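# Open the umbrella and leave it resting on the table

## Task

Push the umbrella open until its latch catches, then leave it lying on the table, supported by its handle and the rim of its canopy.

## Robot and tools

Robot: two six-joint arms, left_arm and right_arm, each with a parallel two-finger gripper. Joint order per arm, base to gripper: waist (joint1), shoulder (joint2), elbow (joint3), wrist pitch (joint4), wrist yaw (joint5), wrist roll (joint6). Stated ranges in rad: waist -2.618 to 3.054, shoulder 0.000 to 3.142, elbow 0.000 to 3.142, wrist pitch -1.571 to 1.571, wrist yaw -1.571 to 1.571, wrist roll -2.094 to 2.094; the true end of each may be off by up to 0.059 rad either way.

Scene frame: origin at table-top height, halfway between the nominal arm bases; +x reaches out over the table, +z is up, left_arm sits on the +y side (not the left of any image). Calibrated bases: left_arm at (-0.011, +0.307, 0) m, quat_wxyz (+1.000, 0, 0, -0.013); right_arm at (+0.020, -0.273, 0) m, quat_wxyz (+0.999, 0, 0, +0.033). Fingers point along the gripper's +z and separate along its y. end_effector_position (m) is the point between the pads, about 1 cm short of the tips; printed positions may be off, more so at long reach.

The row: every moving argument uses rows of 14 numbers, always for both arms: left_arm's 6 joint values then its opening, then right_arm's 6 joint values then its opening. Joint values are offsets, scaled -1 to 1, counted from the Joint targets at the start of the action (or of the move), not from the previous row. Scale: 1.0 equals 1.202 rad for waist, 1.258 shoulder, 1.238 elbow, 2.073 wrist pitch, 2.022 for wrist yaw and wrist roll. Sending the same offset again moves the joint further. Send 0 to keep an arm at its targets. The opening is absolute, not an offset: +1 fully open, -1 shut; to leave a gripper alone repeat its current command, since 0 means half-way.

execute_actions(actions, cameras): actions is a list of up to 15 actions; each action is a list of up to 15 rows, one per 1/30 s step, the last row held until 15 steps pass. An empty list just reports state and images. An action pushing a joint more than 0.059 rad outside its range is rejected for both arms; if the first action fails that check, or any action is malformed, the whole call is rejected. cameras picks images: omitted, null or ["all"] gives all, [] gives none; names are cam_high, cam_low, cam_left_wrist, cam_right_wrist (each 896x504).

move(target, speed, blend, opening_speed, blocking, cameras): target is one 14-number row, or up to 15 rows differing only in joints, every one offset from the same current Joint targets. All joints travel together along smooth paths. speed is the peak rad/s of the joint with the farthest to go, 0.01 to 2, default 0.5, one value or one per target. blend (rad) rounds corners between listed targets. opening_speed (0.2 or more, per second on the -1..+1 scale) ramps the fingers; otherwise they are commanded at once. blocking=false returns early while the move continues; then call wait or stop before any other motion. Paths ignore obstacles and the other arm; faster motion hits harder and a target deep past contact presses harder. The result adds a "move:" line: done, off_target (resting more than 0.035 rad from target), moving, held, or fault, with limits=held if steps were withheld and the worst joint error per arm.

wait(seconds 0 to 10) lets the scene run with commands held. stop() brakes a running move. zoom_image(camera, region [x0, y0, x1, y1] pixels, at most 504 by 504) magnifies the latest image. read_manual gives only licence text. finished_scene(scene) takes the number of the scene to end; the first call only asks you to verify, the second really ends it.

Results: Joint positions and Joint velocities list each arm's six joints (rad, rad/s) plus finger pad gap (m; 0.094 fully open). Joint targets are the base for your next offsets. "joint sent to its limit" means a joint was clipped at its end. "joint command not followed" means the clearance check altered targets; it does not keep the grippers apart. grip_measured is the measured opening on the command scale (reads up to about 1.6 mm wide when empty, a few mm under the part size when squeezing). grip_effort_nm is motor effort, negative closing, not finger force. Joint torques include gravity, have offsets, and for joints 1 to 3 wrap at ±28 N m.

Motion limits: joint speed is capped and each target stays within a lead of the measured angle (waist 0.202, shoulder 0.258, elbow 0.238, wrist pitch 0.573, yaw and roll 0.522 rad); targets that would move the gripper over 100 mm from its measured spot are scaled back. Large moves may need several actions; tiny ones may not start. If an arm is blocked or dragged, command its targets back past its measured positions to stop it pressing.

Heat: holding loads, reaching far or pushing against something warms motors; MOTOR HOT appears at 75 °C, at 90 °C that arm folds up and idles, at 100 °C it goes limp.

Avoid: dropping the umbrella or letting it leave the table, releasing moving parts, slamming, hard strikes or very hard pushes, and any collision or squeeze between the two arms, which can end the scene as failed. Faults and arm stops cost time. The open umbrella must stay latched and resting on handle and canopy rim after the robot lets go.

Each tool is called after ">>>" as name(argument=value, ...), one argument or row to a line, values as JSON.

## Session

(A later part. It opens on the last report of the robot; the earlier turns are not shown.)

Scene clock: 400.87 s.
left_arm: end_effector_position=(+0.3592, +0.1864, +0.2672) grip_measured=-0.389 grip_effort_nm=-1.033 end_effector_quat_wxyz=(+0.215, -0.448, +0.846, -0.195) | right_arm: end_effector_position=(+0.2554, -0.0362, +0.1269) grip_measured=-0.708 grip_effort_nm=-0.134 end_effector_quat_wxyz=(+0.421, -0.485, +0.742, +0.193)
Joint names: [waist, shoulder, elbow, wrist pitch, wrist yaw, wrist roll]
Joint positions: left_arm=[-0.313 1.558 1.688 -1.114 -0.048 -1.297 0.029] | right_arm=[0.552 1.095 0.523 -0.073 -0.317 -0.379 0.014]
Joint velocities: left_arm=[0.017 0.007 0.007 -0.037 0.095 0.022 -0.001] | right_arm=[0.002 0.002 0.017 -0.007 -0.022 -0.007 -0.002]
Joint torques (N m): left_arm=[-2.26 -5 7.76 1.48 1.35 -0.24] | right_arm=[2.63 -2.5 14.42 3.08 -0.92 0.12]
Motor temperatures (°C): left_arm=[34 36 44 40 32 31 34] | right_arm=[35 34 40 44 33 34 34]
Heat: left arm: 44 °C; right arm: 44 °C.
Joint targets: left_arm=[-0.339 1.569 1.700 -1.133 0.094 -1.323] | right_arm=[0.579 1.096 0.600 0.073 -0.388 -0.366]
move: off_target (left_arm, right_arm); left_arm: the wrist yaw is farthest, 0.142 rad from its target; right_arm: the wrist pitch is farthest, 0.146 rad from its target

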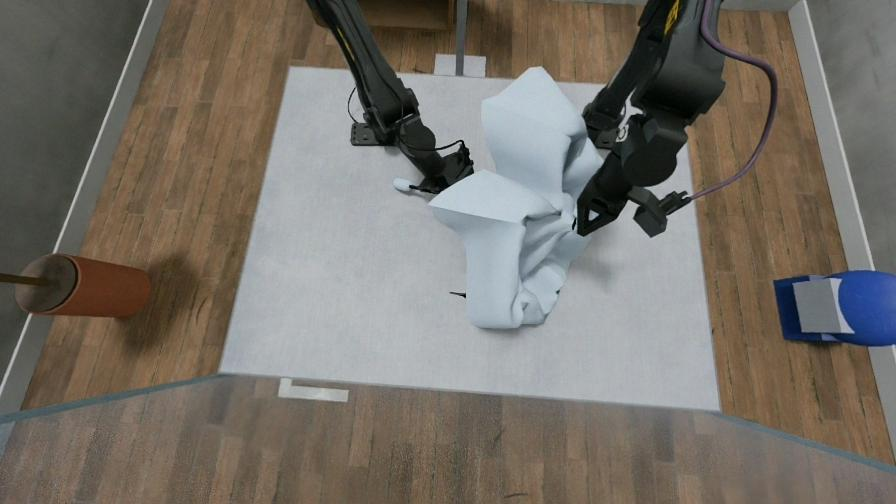

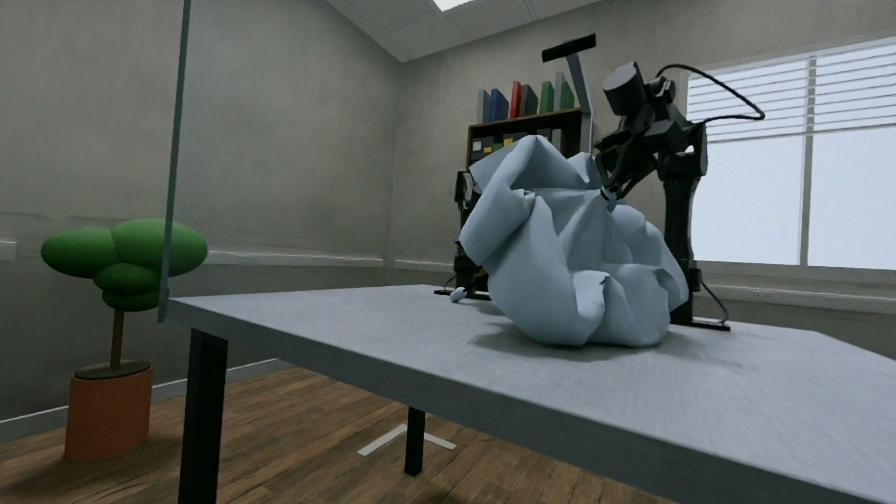

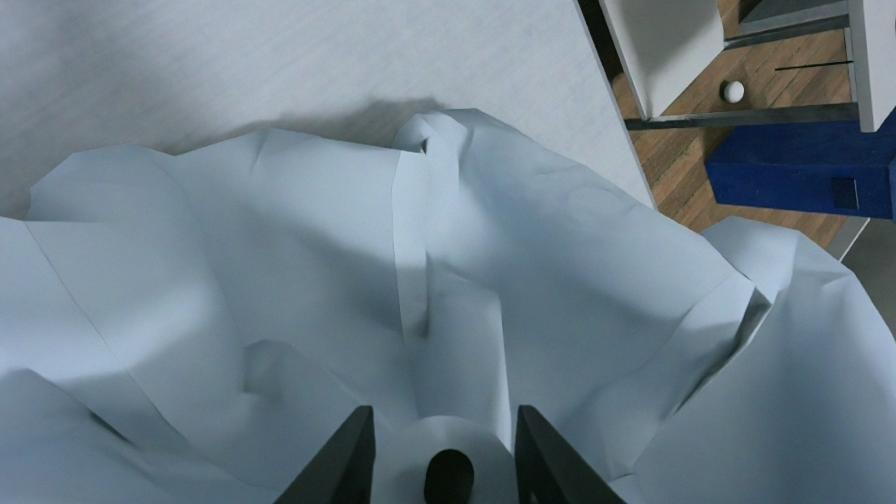

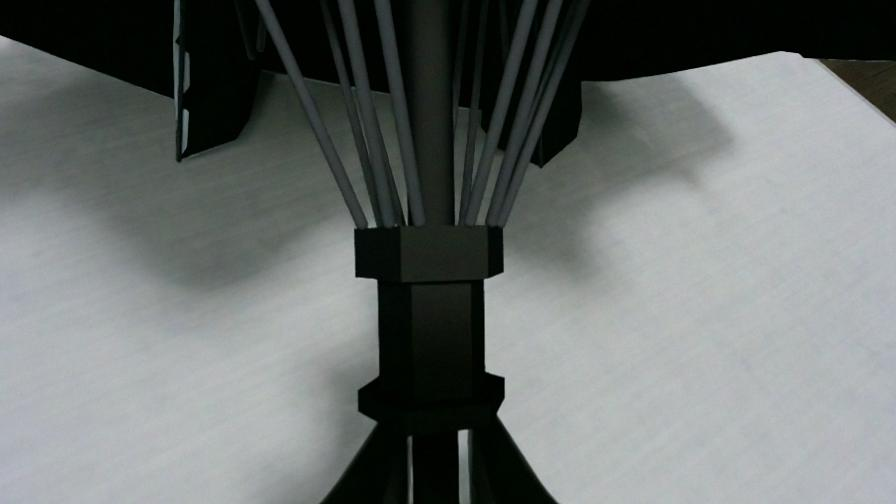

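>>> wait(
  seconds=0,
)

Scene clock: 411.23 s.
left_arm: end_effector_position=(+0.3592, +0.1864, +0.2672) grip_measured=-0.389 grip_effort_nm=-1.028 end_effector_quat_wxyz=(+0.215, -0.448, +0.846, -0.195) | right_arm: end_effector_position=(+0.2554, -0.0362, +0.1269) grip_measured=-0.708 grip_effort_nm=-0.134 end_effector_quat_wxyz=(+0.421, -0.485, +0.742, +0.193)
Joint names: [waist, shoulder, elbow, wrist pitch, wrist yaw, wrist roll]
Joint positions: left_arm=[-0.313 1.558 1.688 -1.114 -0.048 -1.297 0.029] | right_arm=[0.552 1.095 0.523 -0.073 -0.317 -0.379 0.014]
Joint velocities: left_arm=[0.007 -0.007 0.002 0.007 -0.022 -0.007 0] | right_arm=[-0.017 -0.022 0.012 0.007 0.007 -0.007 -0.001]
Joint torques (N m): left_arm=[-2.29 -4.97 7.77 1.48 1.36 -0.24] | right_arm=[2.59 -2.47 14.48 3.07 -0.89 0.14]
Motor temperatures (°C): left_arm=[34 36 43 40 33 31 34] | right_arm=[35 34 40 47 33 34 34]
Heat: left arm: 43 °C; right arm: 47 °C.
Joint targets: left_arm=[-0.339 1.569 1.700 -1.133 0.094 -1.323] | right_arm=[0.578 1.096 0.600 0.073 -0.388 -0.366]
Tool commands: left_gripper/opening=-0.78 right_gripper/opening=-0.71

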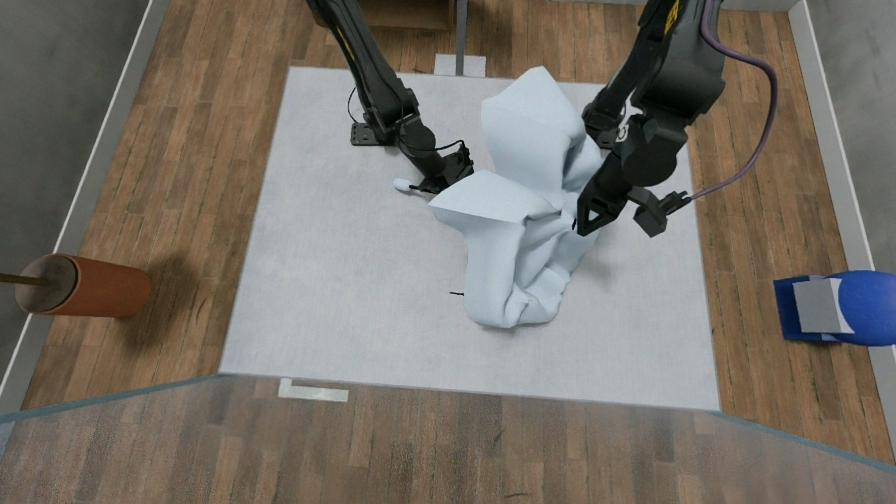

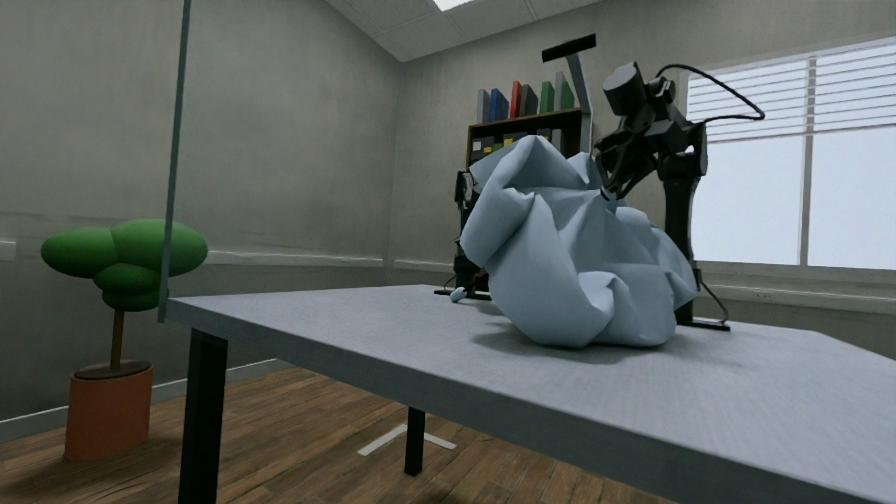

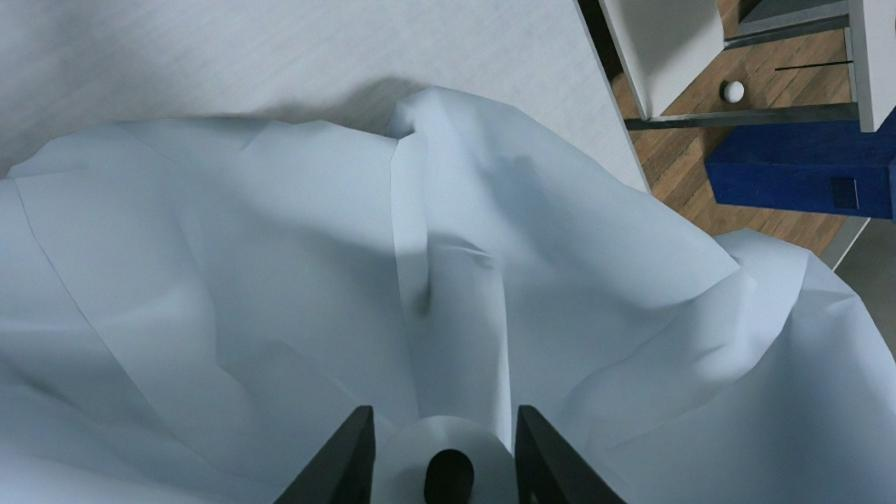

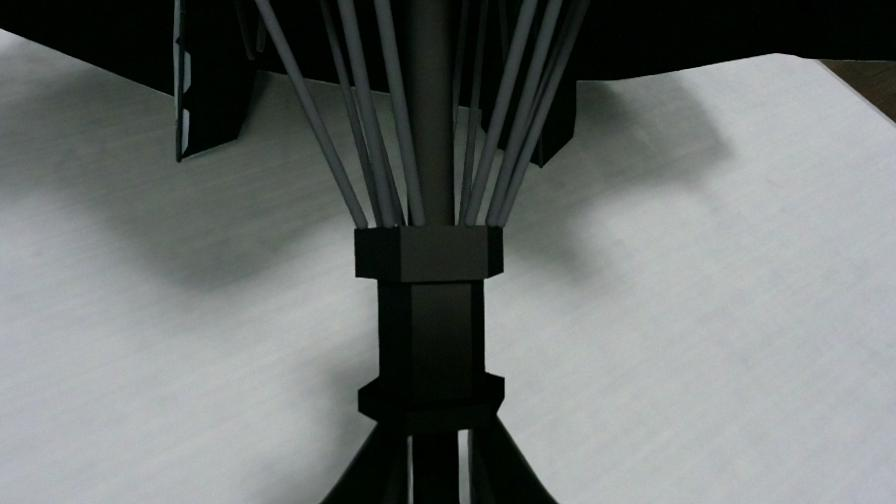

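>>> move(
  target=[-0.028,0,0,-0.007,0.102,0,-0.78,0,0,0,0,0,0,-0.71],
  speed=0.15,
  cameras=["cam_high","cam_right_wrist"],
)

Scene clock: 420.80 s.
left_arm: end_effector_position=(+0.3575, +0.1745, +0.2723) grip_measured=-0.389 grip_effort_nm=-1.033 end_effector_quat_wxyz=(+0.198, -0.433, +0.851, -0.222) | right_arm: end_effector_position=(+0.2547, -0.0384, +0.1239) grip_measured=-0.708 grip_effort_nm=-0.129 end_effector_quat_wxyz=(+0.415, -0.484, +0.747, +0.189)
Joint names: [waist, shoulder, elbow, wrist pitch, wrist yaw, wrist roll]
Joint positions: left_arm=[-0.313 1.558 1.701 -1.11 0.018 -1.286 0.029] | right_arm=[0.552 1.095 0.523 -0.088 -0.309 -0.378 0.014]
Joint velocities: left_arm=[-0.002 -0.007 -0.017 0.066 -0.081 -0.051 0] | right_arm=[-0.007 -0.002 0.002 0.037 -0.007 -0.051 0]
Joint torques (N m): left_arm=[-5.2 -4.96 6.76 1.32 2.77 -0.37] | right_arm=[2.62 -2.44 14.38 3.19 -1.01 0.12]
Motor temperatures (°C): left_arm=[34 36 43 40 34 32 34] | right_arm=[35 34 40 48 34 34 34]
Heat: left arm: 43 °C; right arm: 48 °C.
Joint targets: left_arm=[-0.373 1.569 1.700 -1.148 0.300 -1.323] | right_arm=[0.578 1.096 0.600 0.073 -0.388 -0.366]
move: off_target (left_arm, right_arm); left_arm: the wrist yaw is farthest, 0.282 rad from its target; right_arm: the wrist pitch is farthest, 0.161 rad from its target
Images, in order (width x height): cam_high 896x504, cam_right_wrist 896x504.

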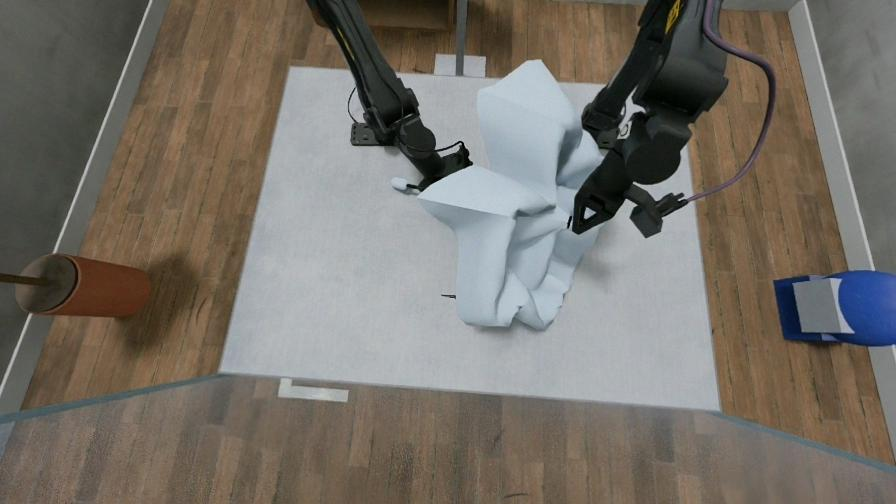

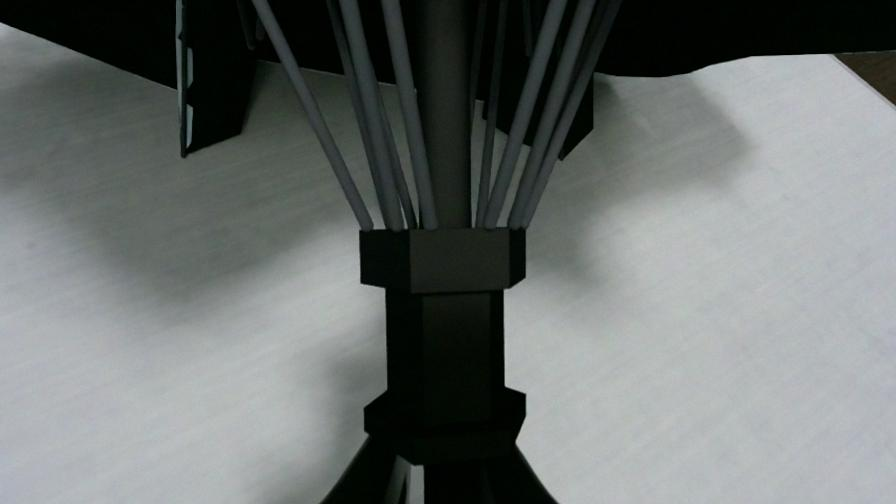

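>>> move(
  target=[-0.0166,0,0,0,0.0396,0,-0.78,0.0366,0.0334,0.0646,0.0492,-0.0158,0.0099,-0.71],
  speed=0.1,
  cameras=["cam_high","cam_right_wrist","cam_left_wrist"],
)

Scene clock: 430.77 s.
left_arm: end_effector_position=(+0.3582, +0.1716, +0.2750) grip_measured=-0.389 grip_effort_nm=-1.038 end_effector_quat_wxyz=(+0.197, -0.429, +0.851, -0.229) | right_arm: end_effector_position=(+0.2570, -0.0358, +0.1206) grip_measured=-0.708 grip_effort_nm=-0.139 end_effector_quat_wxyz=(+0.401, -0.485, +0.756, +0.181)
Joint names: [waist, shoulder, elbow, wrist pitch, wrist yaw, wrist roll]
Joint positions: left_arm=[-0.313 1.558 1.706 -1.105 0.032 -1.281 0.029] | right_arm=[0.568 1.129 0.555 -0.118 -0.282 -0.372 0.014]
Joint velocities: left_arm=[-0.002 -0.002 -0.022 0.022 0.007 -0.051 -0.001] | right_arm=[0.002 -0.012 -0.002 -0.037 0.051 -0.007 0]
Joint torques (N m): left_arm=[-6.93 -4.97 6.37 1.28 3.42 -0.43] | right_arm=[4.04 -2.26 15.83 3.73 -1.25 0.18]
Motor temperatures (°C): left_arm=[35 36 43 40 38 32 34] | right_arm=[35 34 41 53 34 34 34]
Heat: left arm: 43 °C; right arm: 53 °C.
Joint targets: left_arm=[-0.393 1.569 1.700 -1.148 0.380 -1.323] | right_arm=[0.609 1.136 0.648 0.101 -0.385 -0.353]
move: off_target (left_arm, right_arm); left_arm: the wrist yaw is farthest, 0.348 rad from its target; right_arm: the wrist pitch is farthest, 0.293 rad from its target
Images, in order (width x height): cam_high 896x504, cam_left_wrist 896x504, cam_right_wrist 896x504.

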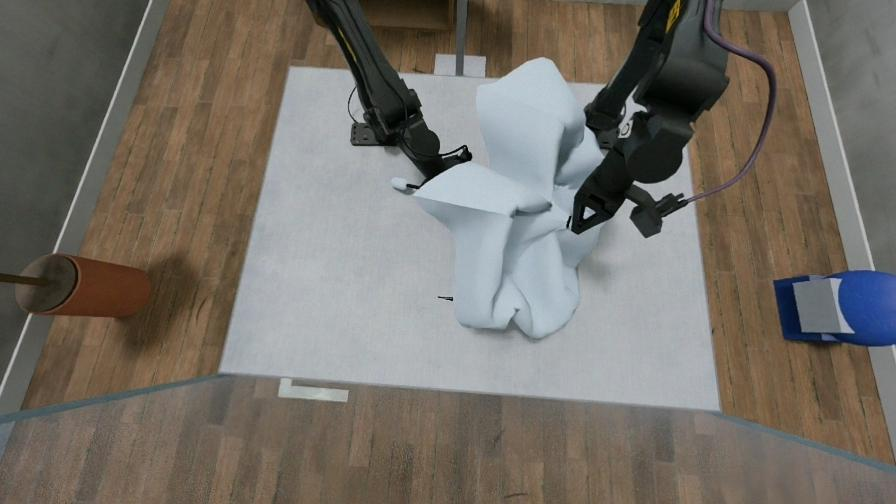

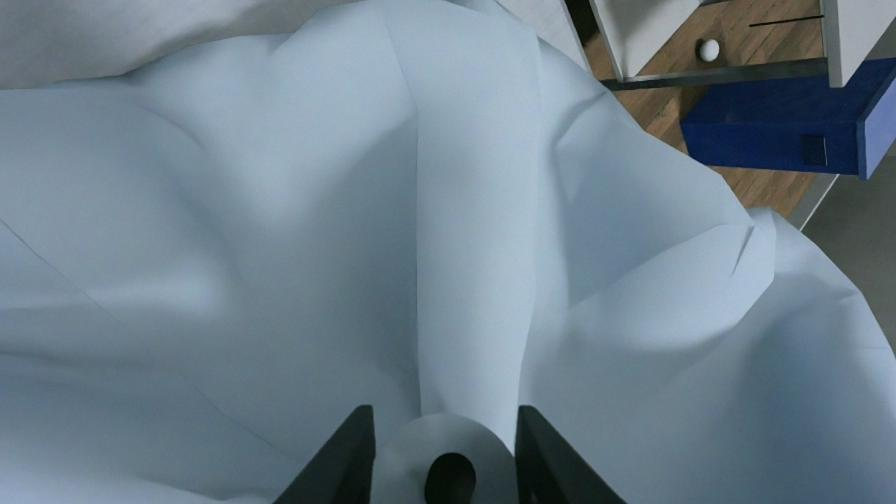

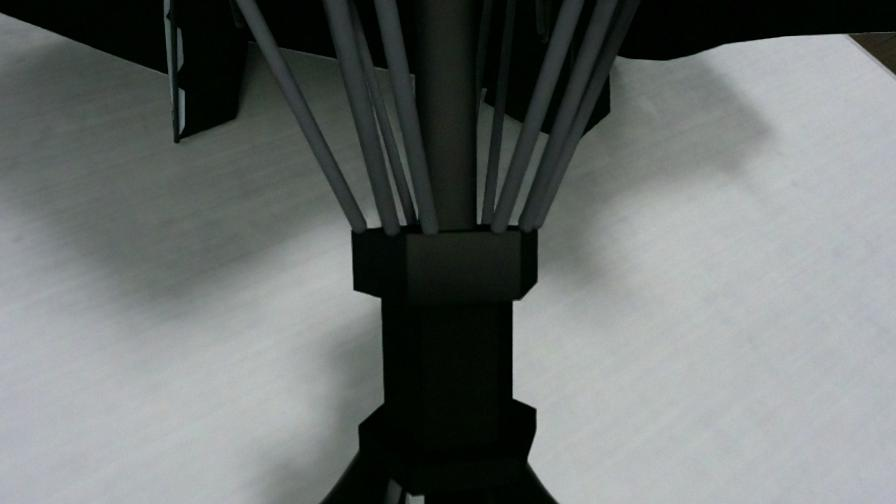

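>>> wait(
  seconds=0,
  cameras=["cam_low","cam_high"],
)

>>> zoom_image(
  camera="cam_low",
  region=[400, 100, 760, 380],
)

Scene clock: 451.20 s.
left_arm: end_effector_position=(+0.3582, +0.1716, +0.2750) grip_measured=-0.389 grip_effort_nm=-1.038 end_effector_quat_wxyz=(+0.197, -0.429, +0.851, -0.229) | right_arm: end_effector_position=(+0.2570, -0.0359, +0.1205) grip_measured=-0.708 grip_effort_nm=-0.139 end_effector_quat_wxyz=(+0.401, -0.485, +0.756, +0.181)
Joint names: [waist, shoulder, elbow, wrist pitch, wrist yaw, wrist roll]
Joint positions: left_arm=[-0.313 1.558 1.706 -1.105 0.032 -1.281 0.029] | right_arm=[0.568 1.129 0.555 -0.118 -0.282 -0.372 0.014]
Joint velocities: left_arm=[-0.002 0.002 0.007 -0.007 0.007 0.022 0.001] | right_arm=[0.002 -0.012 -0.012 -0.037 -0.051 -0.095 -0.001]
Joint torques (N m): left_arm=[-6.91 -4.98 6.35 1.29 3.42 -0.42] | right_arm=[3.97 -2.25 15.84 3.71 -1.28 0.2]
Motor temperatures (°C): left_arm=[35 36 43 39 47 32 34] | right_arm=[35 34 45 58 35 34 34]
Heat: left arm: 47 °C; right arm: 58 °C.
Joint targets: left_arm=[-0.393 1.569 1.700 -1.148 0.380 -1.323] | right_arm=[0.609 1.136 0.648 0.101 -0.385 -0.353]
Tool commands: left_gripper/opening=-0.78 right_gripper/opening=-0.71
Images, in order (width x height): cam_high 896x504, cam_low 896x504.

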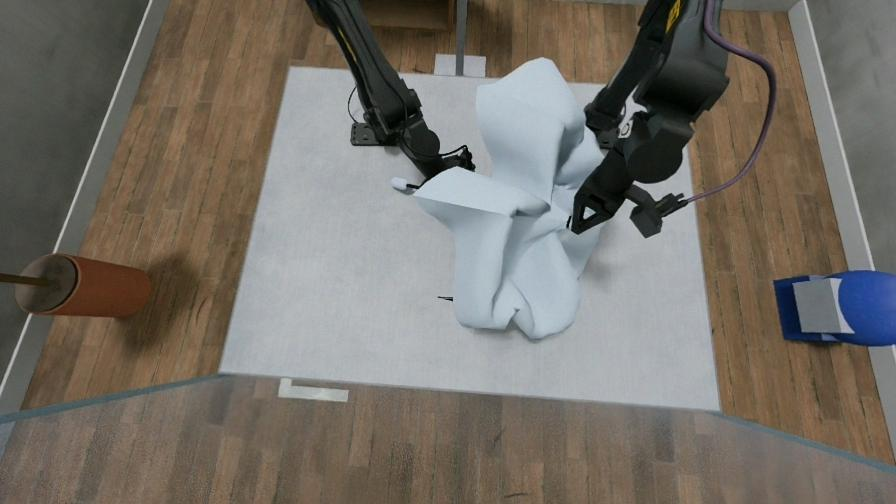

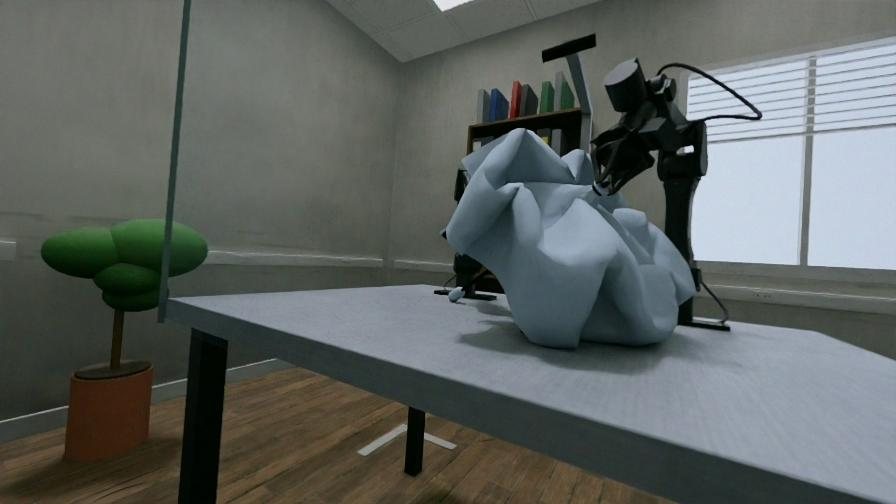

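Scaled by 1.400 from the camera's 896x504 image, which has a finer 1280x720 frame.

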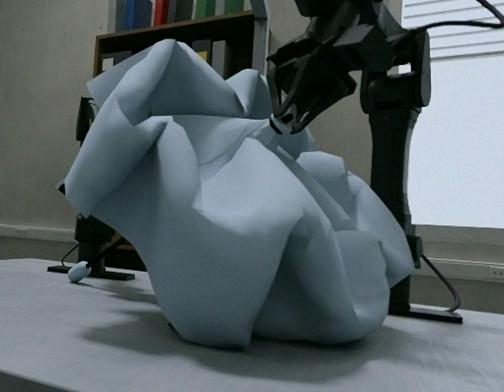

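>>> zoom_image(
  camera="cam_high",
  region=[370, 40, 670, 360],
)

Scaled by 1.575 from the camera's 896x504 image, which has a finer 1280x720 frame.

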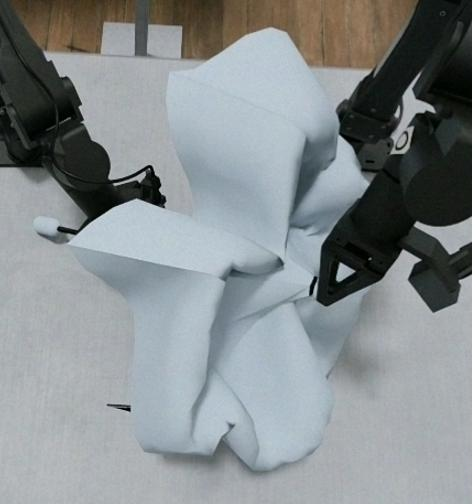

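>>> move(
  target=[-0.0899,0.0660,0.2334,-0.0854,-0.1513,-0.0227,-0.78,-0.0865,-0.1320,-0.1842,0.1071,-0.0475,0.0173,-0.71],
  speed=0.1,
)

Scene clock: 559.93 s.
left_arm: end_effector_position=(+0.3448, +0.1268, +0.3355) grip_measured=-0.581 grip_effort_nm=-1.038 end_effector_quat_wxyz=(+0.223, -0.396, +0.853, -0.257) | right_arm: end_effector_position=(+0.2547, -0.0339, +0.1578) grip_measured=-0.708 grip_effort_nm=-0.129 end_effector_quat_wxyz=(+0.501, -0.459, +0.692, +0.243)
Joint names: [waist, shoulder, elbow, wrist pitch, wrist yaw, wrist roll]
Joint positions: left_arm=[-0.463 1.619 1.987 -1.245 -0.042 -1.343 0.02] | right_arm=[0.503 1.005 0.414 0.159 -0.43 -0.324 0.014]
Joint velocities: left_arm=[0.002 -0.012 -0.022 0.066 -0.007 0.007 -0.001] | right_arm=[-0.002 -0.002 -0.002 0.022 -0.007 -0.051 -0.001]
Joint torques (N m): left_arm=[-3.22 -3.51 6.37 1.04 1.11 -0.26] | right_arm=[0.24 -4.78 7.98 3.36 -0.69 0.05]
Motor temperatures (°C): left_arm=[36 36 43 38 64 32 34] | right_arm=[35 34 49 78 36 34 34]
Heat: left arm: 64 °C; right arm: 78 °C. Fold the right arm in close to its base, or ease its load, before you think long.
Joint targets: left_arm=[-0.501 1.653 1.989 -1.325 0.074 -1.369] | right_arm=[0.505 0.970 0.420 0.323 -0.481 -0.318]
MOTOR HOT: the wrist pitch of the right arm reports 78 °C; the controller's stop level is 90 °C. To cool a motor, set the load down, stop pushing, or move to a pose that needs little force.
move: off_target (left_arm, right_arm); left_arm: the wrist yaw is farthest, 0.116 rad from its target; right_arm: the wrist pitch is farthest, 0.164 rad from its target

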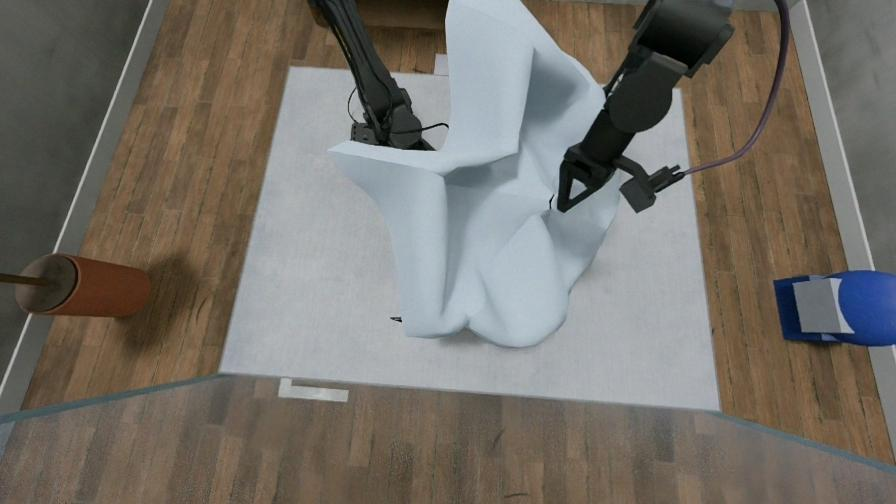

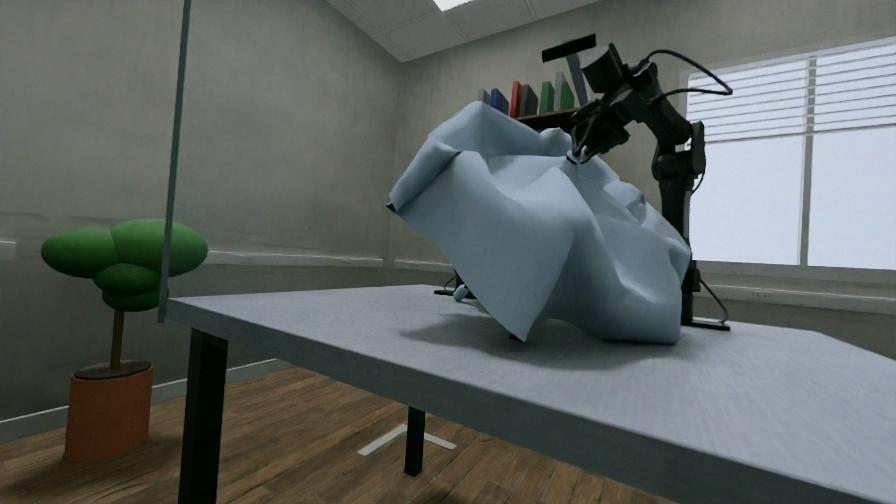

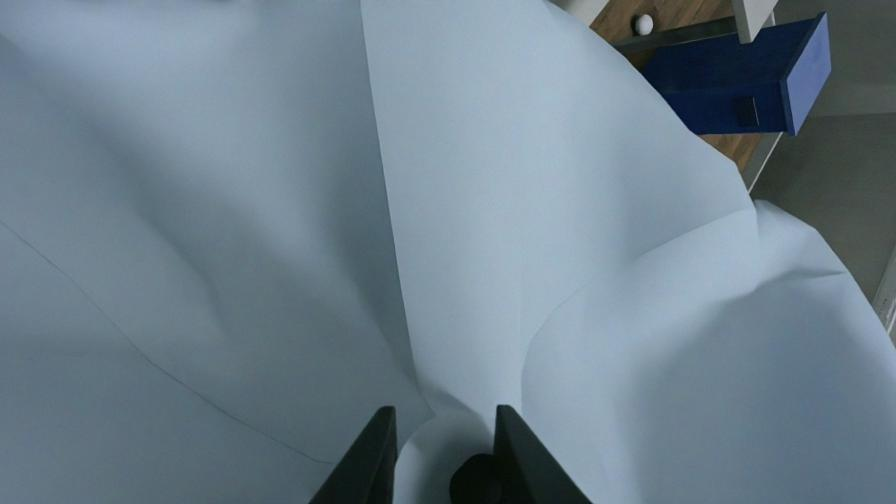

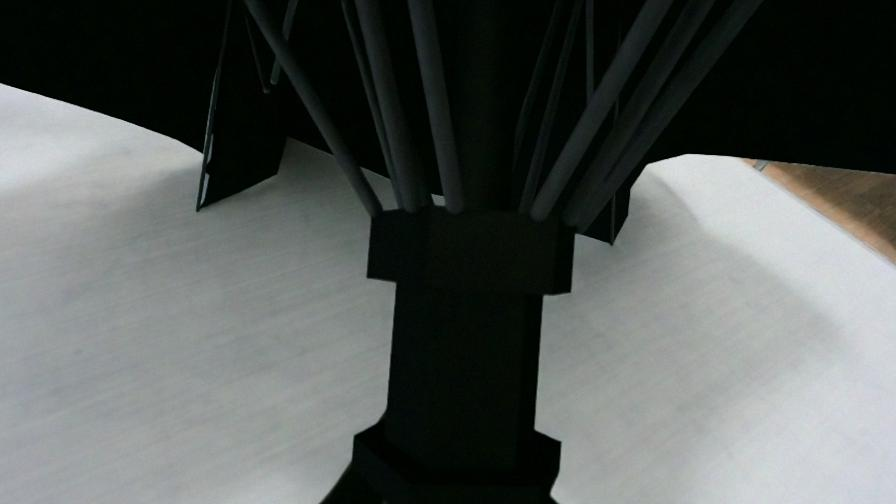

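>>> move(
  target=[0,0,0,0,0,0,-0.85,-0.01,0,0,-0.055,0.02,0,-0.71],
  speed=0.15,
  cameras=["cam_left_wrist","cam_right_wrist"],
)

>>> zoom_image(
  camera="cam_left_wrist",
  region=[300, 340, 600, 504],
)

Scene clock: 563.80 s.
left_arm: end_effector_position=(+0.3433, +0.1245, +0.3352) grip_measured=-0.581 grip_effort_nm=-1.043 end_effector_quat_wxyz=(+0.219, -0.396, +0.853, -0.259) | right_arm: end_effector_position=(+0.2546, -0.0370, +0.1560) grip_measured=-0.708 grip_effort_nm=-0.139 end_effector_quat_wxyz=(+0.497, -0.456, +0.698, +0.241)
Joint names: [waist, shoulder, elbow, wrist pitch, wrist yaw, wrist roll]
Joint positions: left_arm=[-0.468 1.619 1.987 -1.246 -0.038 -1.349 0.02] | right_arm=[0.494 0.996 0.414 0.139 -0.43 -0.323 0.014]
Joint velocities: left_arm=[-0.007 -0.007 0.002 -0.007 -0.037 -0.022 0.001] | right_arm=[-0.022 0.007 -0.002 -0.007 -0.007 0.007 0]
Joint torques (N m): left_arm=[-2.8 -3.48 6.37 1.06 1.07 -0.18] | right_arm=[-0.17 -4.1 8.03 2.48 -0.24 0.06]
Motor temperatures (°C): left_arm=[36 36 43 38 62 32 34] | right_arm=[35 34 48 78 36 34 34]
Heat: left arm: 62 °C; right arm: 78 °C. Fold the right arm in close to its base, or ease its load, before you think long.
Joint targets: left_arm=[-0.501 1.653 1.989 -1.325 0.074 -1.369] | right_arm=[0.493 0.969 0.420 0.209 -0.441 -0.318]
MOTOR HOT: still on. The wrist pitch of the right arm reports 78 °C.
move: off_target (left_arm, right_arm); left_arm: the wrist yaw is farthest, 0.112 rad from its target; right_arm: the wrist pitch is farthest, 0.070 rad from its target
Images, in order (width x height): cam_left_wrist 896x504, cam_right_wrist 896x504.

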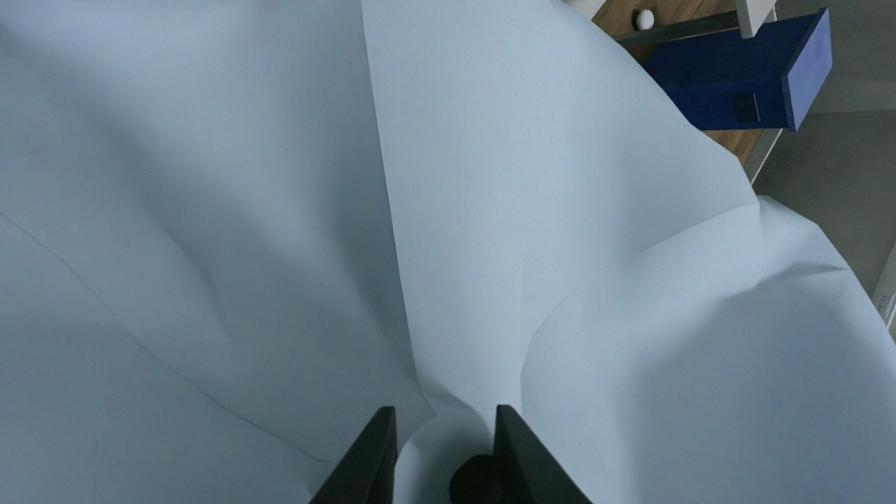

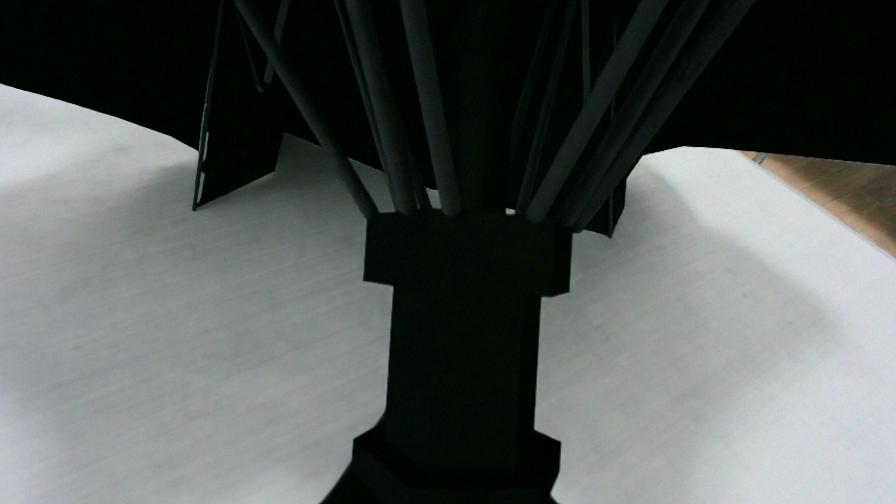

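Scaled by 1.680 from the camera's 896x504 image, which has a finer 1280x720 frame.

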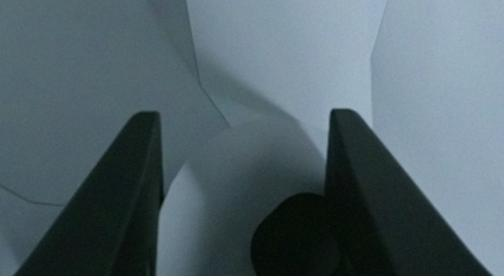

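>>> move(
  target=[0,0,0,0,0,0,-0.85,-0.0416,-0.0747,-0.0767,-0.0236,-0.004,-0.006,-0.71],
  speed=0.06,
)

Scene clock: 587.83 s.
left_arm: end_effector_position=(+0.3387, +0.1133, +0.3327) grip_measured=-0.583 grip_effort_nm=-1.038 end_effector_quat_wxyz=(+0.200, -0.389, +0.858, -0.271) | right_arm: end_effector_position=(+0.2515, -0.0557, +0.1564) grip_measured=-0.708 grip_effort_nm=-0.134 end_effector_quat_wxyz=(+0.518, -0.439, +0.697, +0.229)
Joint names: [waist, shoulder, elbow, wrist pitch, wrist yaw, wrist roll]
Joint positions: left_arm=[-0.481 1.625 1.987 -1.247 0.002 -1.358 0.02] | right_arm=[0.448 0.893 0.346 0.142 -0.431 -0.323 0.014]
Joint velocities: left_arm=[-0.012 -0.007 0.027 -0.007 -0.007 0.007 0.001] | right_arm=[-0.017 -0.002 -0.002 -0.037 0.022 -0.037 -0.001]
Joint torques (N m): left_arm=[-1.73 -4.01 6.38 1.06 0.69 -0.08] | right_arm=[-0.54 -2.66 5.9 2 -0.32 -0.05]
Motor temperatures (°C): left_arm=[35 36 43 38 53 32 34] | right_arm=[35 34 44 75 35 34 34]
Heat: left arm: 53 °C; right arm: 75 °C. Fold the right arm in close to its base, or ease its load, before you think long.
Joint targets: left_arm=[-0.501 1.652 1.989 -1.325 0.074 -1.369] | right_arm=[0.443 0.876 0.325 0.160 -0.449 -0.330]
MOTOR HOT: still on. The wrist pitch of the right arm reports 75 °C.
move: off_target (left_arm); left_arm: the wrist pitch is farthest, 0.078 rad from its target

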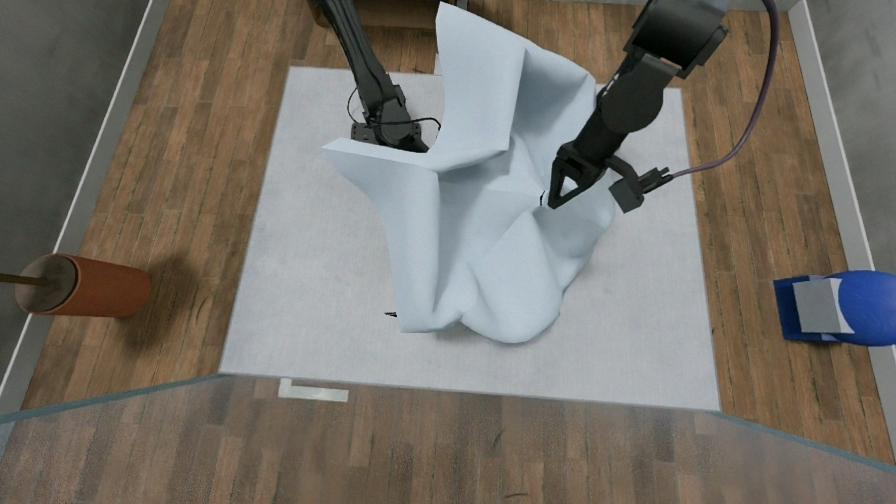

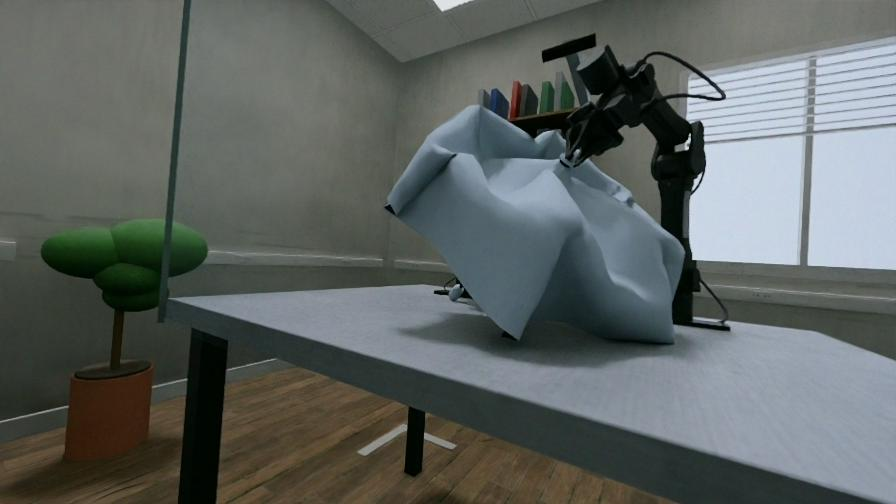

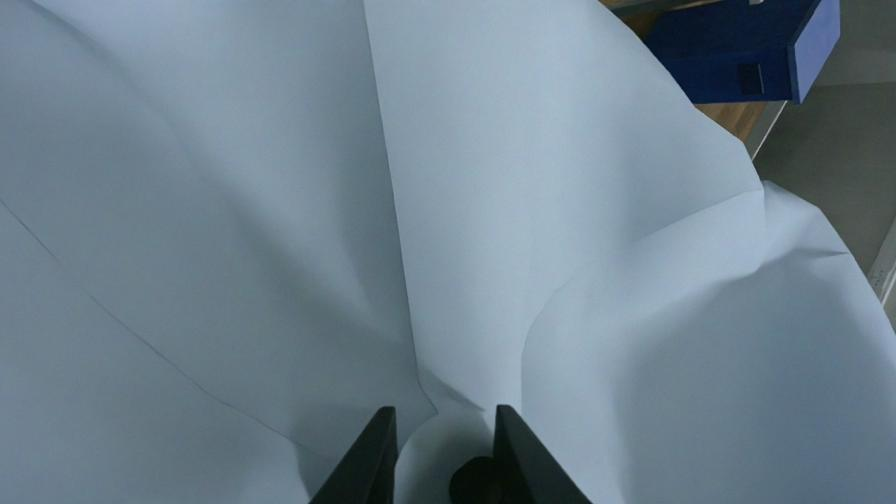

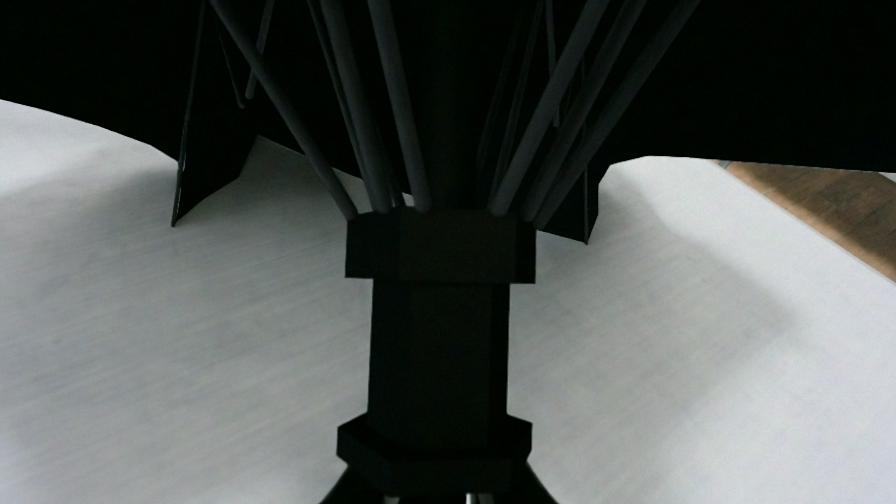

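>>> zoom_image(
  camera="cam_low",
  region=[380, 270, 720, 400],
)

Scaled by 1.482 from the camera's 896x504 image, which has a finer 1280x720 frame.

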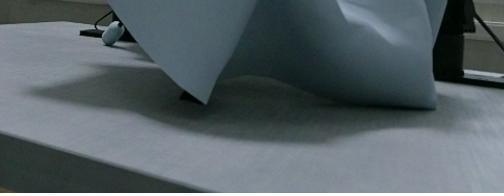

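>>> move(
  target=[0,0,0,0,0,0,-0.85,-0.0433,-0.0278,-0.0468,-0.0053,-0.0168,-0.0089,-0.71],
  speed=0.06,
  cameras=["cam_low","cam_high","cam_right_wrist"],
)

Scene clock: 618.97 s.
left_arm: end_effector_position=(+0.3386, +0.1130, +0.3327) grip_measured=-0.583 grip_effort_nm=-1.033 end_effector_quat_wxyz=(+0.199, -0.389, +0.858, -0.271) | right_arm: end_effector_position=(+0.2479, -0.0683, +0.1432) grip_measured=-0.708 grip_effort_nm=-0.129 end_effector_quat_wxyz=(+0.516, -0.434, +0.703, +0.228)
Joint names: [waist, shoulder, elbow, wrist pitch, wrist yaw, wrist roll]
Joint positions: left_arm=[-0.481 1.625 1.987 -1.247 0.004 -1.358 0.02] | right_arm=[0.397 0.856 0.289 0.146 -0.468 -0.337 0.014]
Joint velocities: left_arm=[-0.002 -0.002 0.002 -0.125 0.007 0.066 0] | right_arm=[0.002 0.002 -0.002 -0.007 -0.007 0.037 0.001]
Joint torques (N m): left_arm=[-1.76 -4 6.41 1.04 0.68 -0.08] | right_arm=[-0.65 -2.22 5.76 1.84 -0.29 -0.08]
Motor temperatures (°C): left_arm=[35 35 43 37 49 32 34] | right_arm=[35 34 41 68 34 34 34]
Heat: left arm: 49 °C; right arm: 68 °C.
Joint targets: left_arm=[-0.501 1.652 1.989 -1.325 0.074 -1.369] | right_arm=[0.391 0.841 0.267 0.149 -0.483 -0.348]
MOTOR HOT: cleared for the motors of the right arm.
move: off_target (left_arm); left_arm: the wrist pitch is farthest, 0.078 rad from its target
Images, in order (width x height): cam_high 896x504, cam_low 896x504, cam_right_wrist 896x504.

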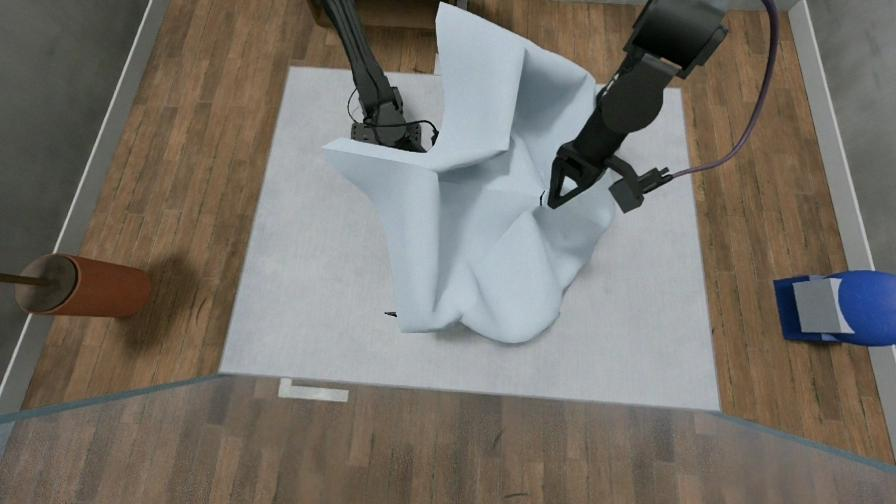

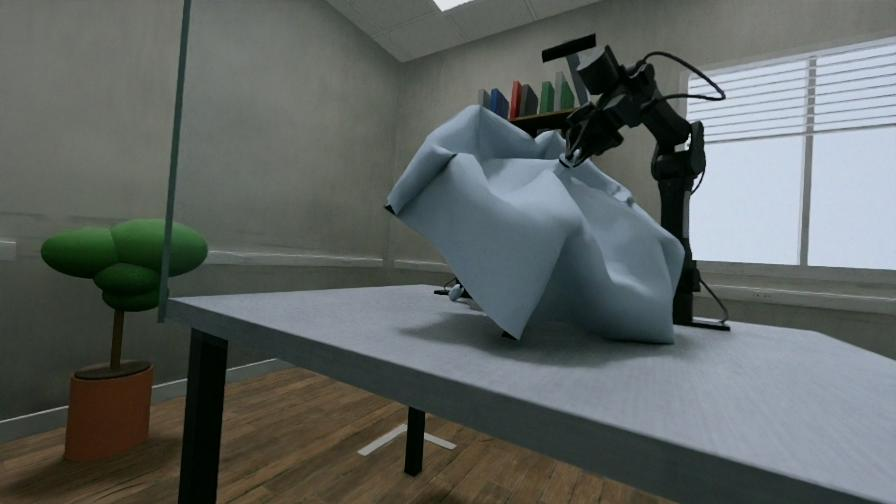

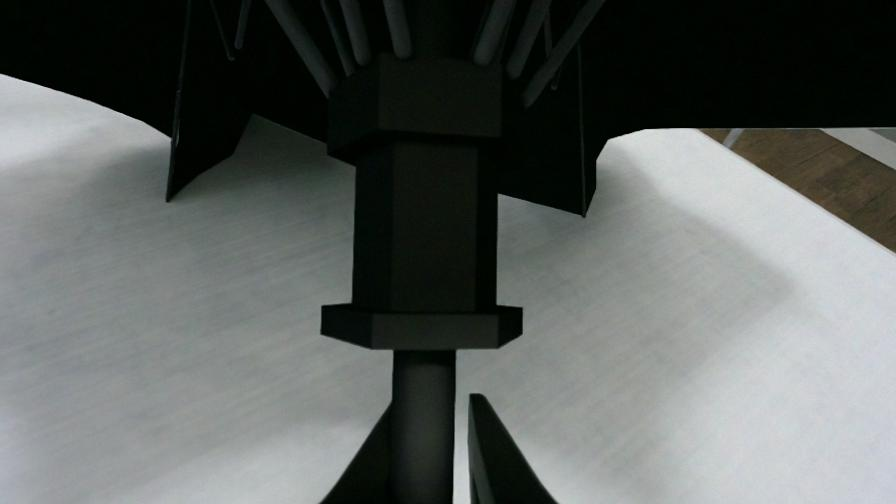

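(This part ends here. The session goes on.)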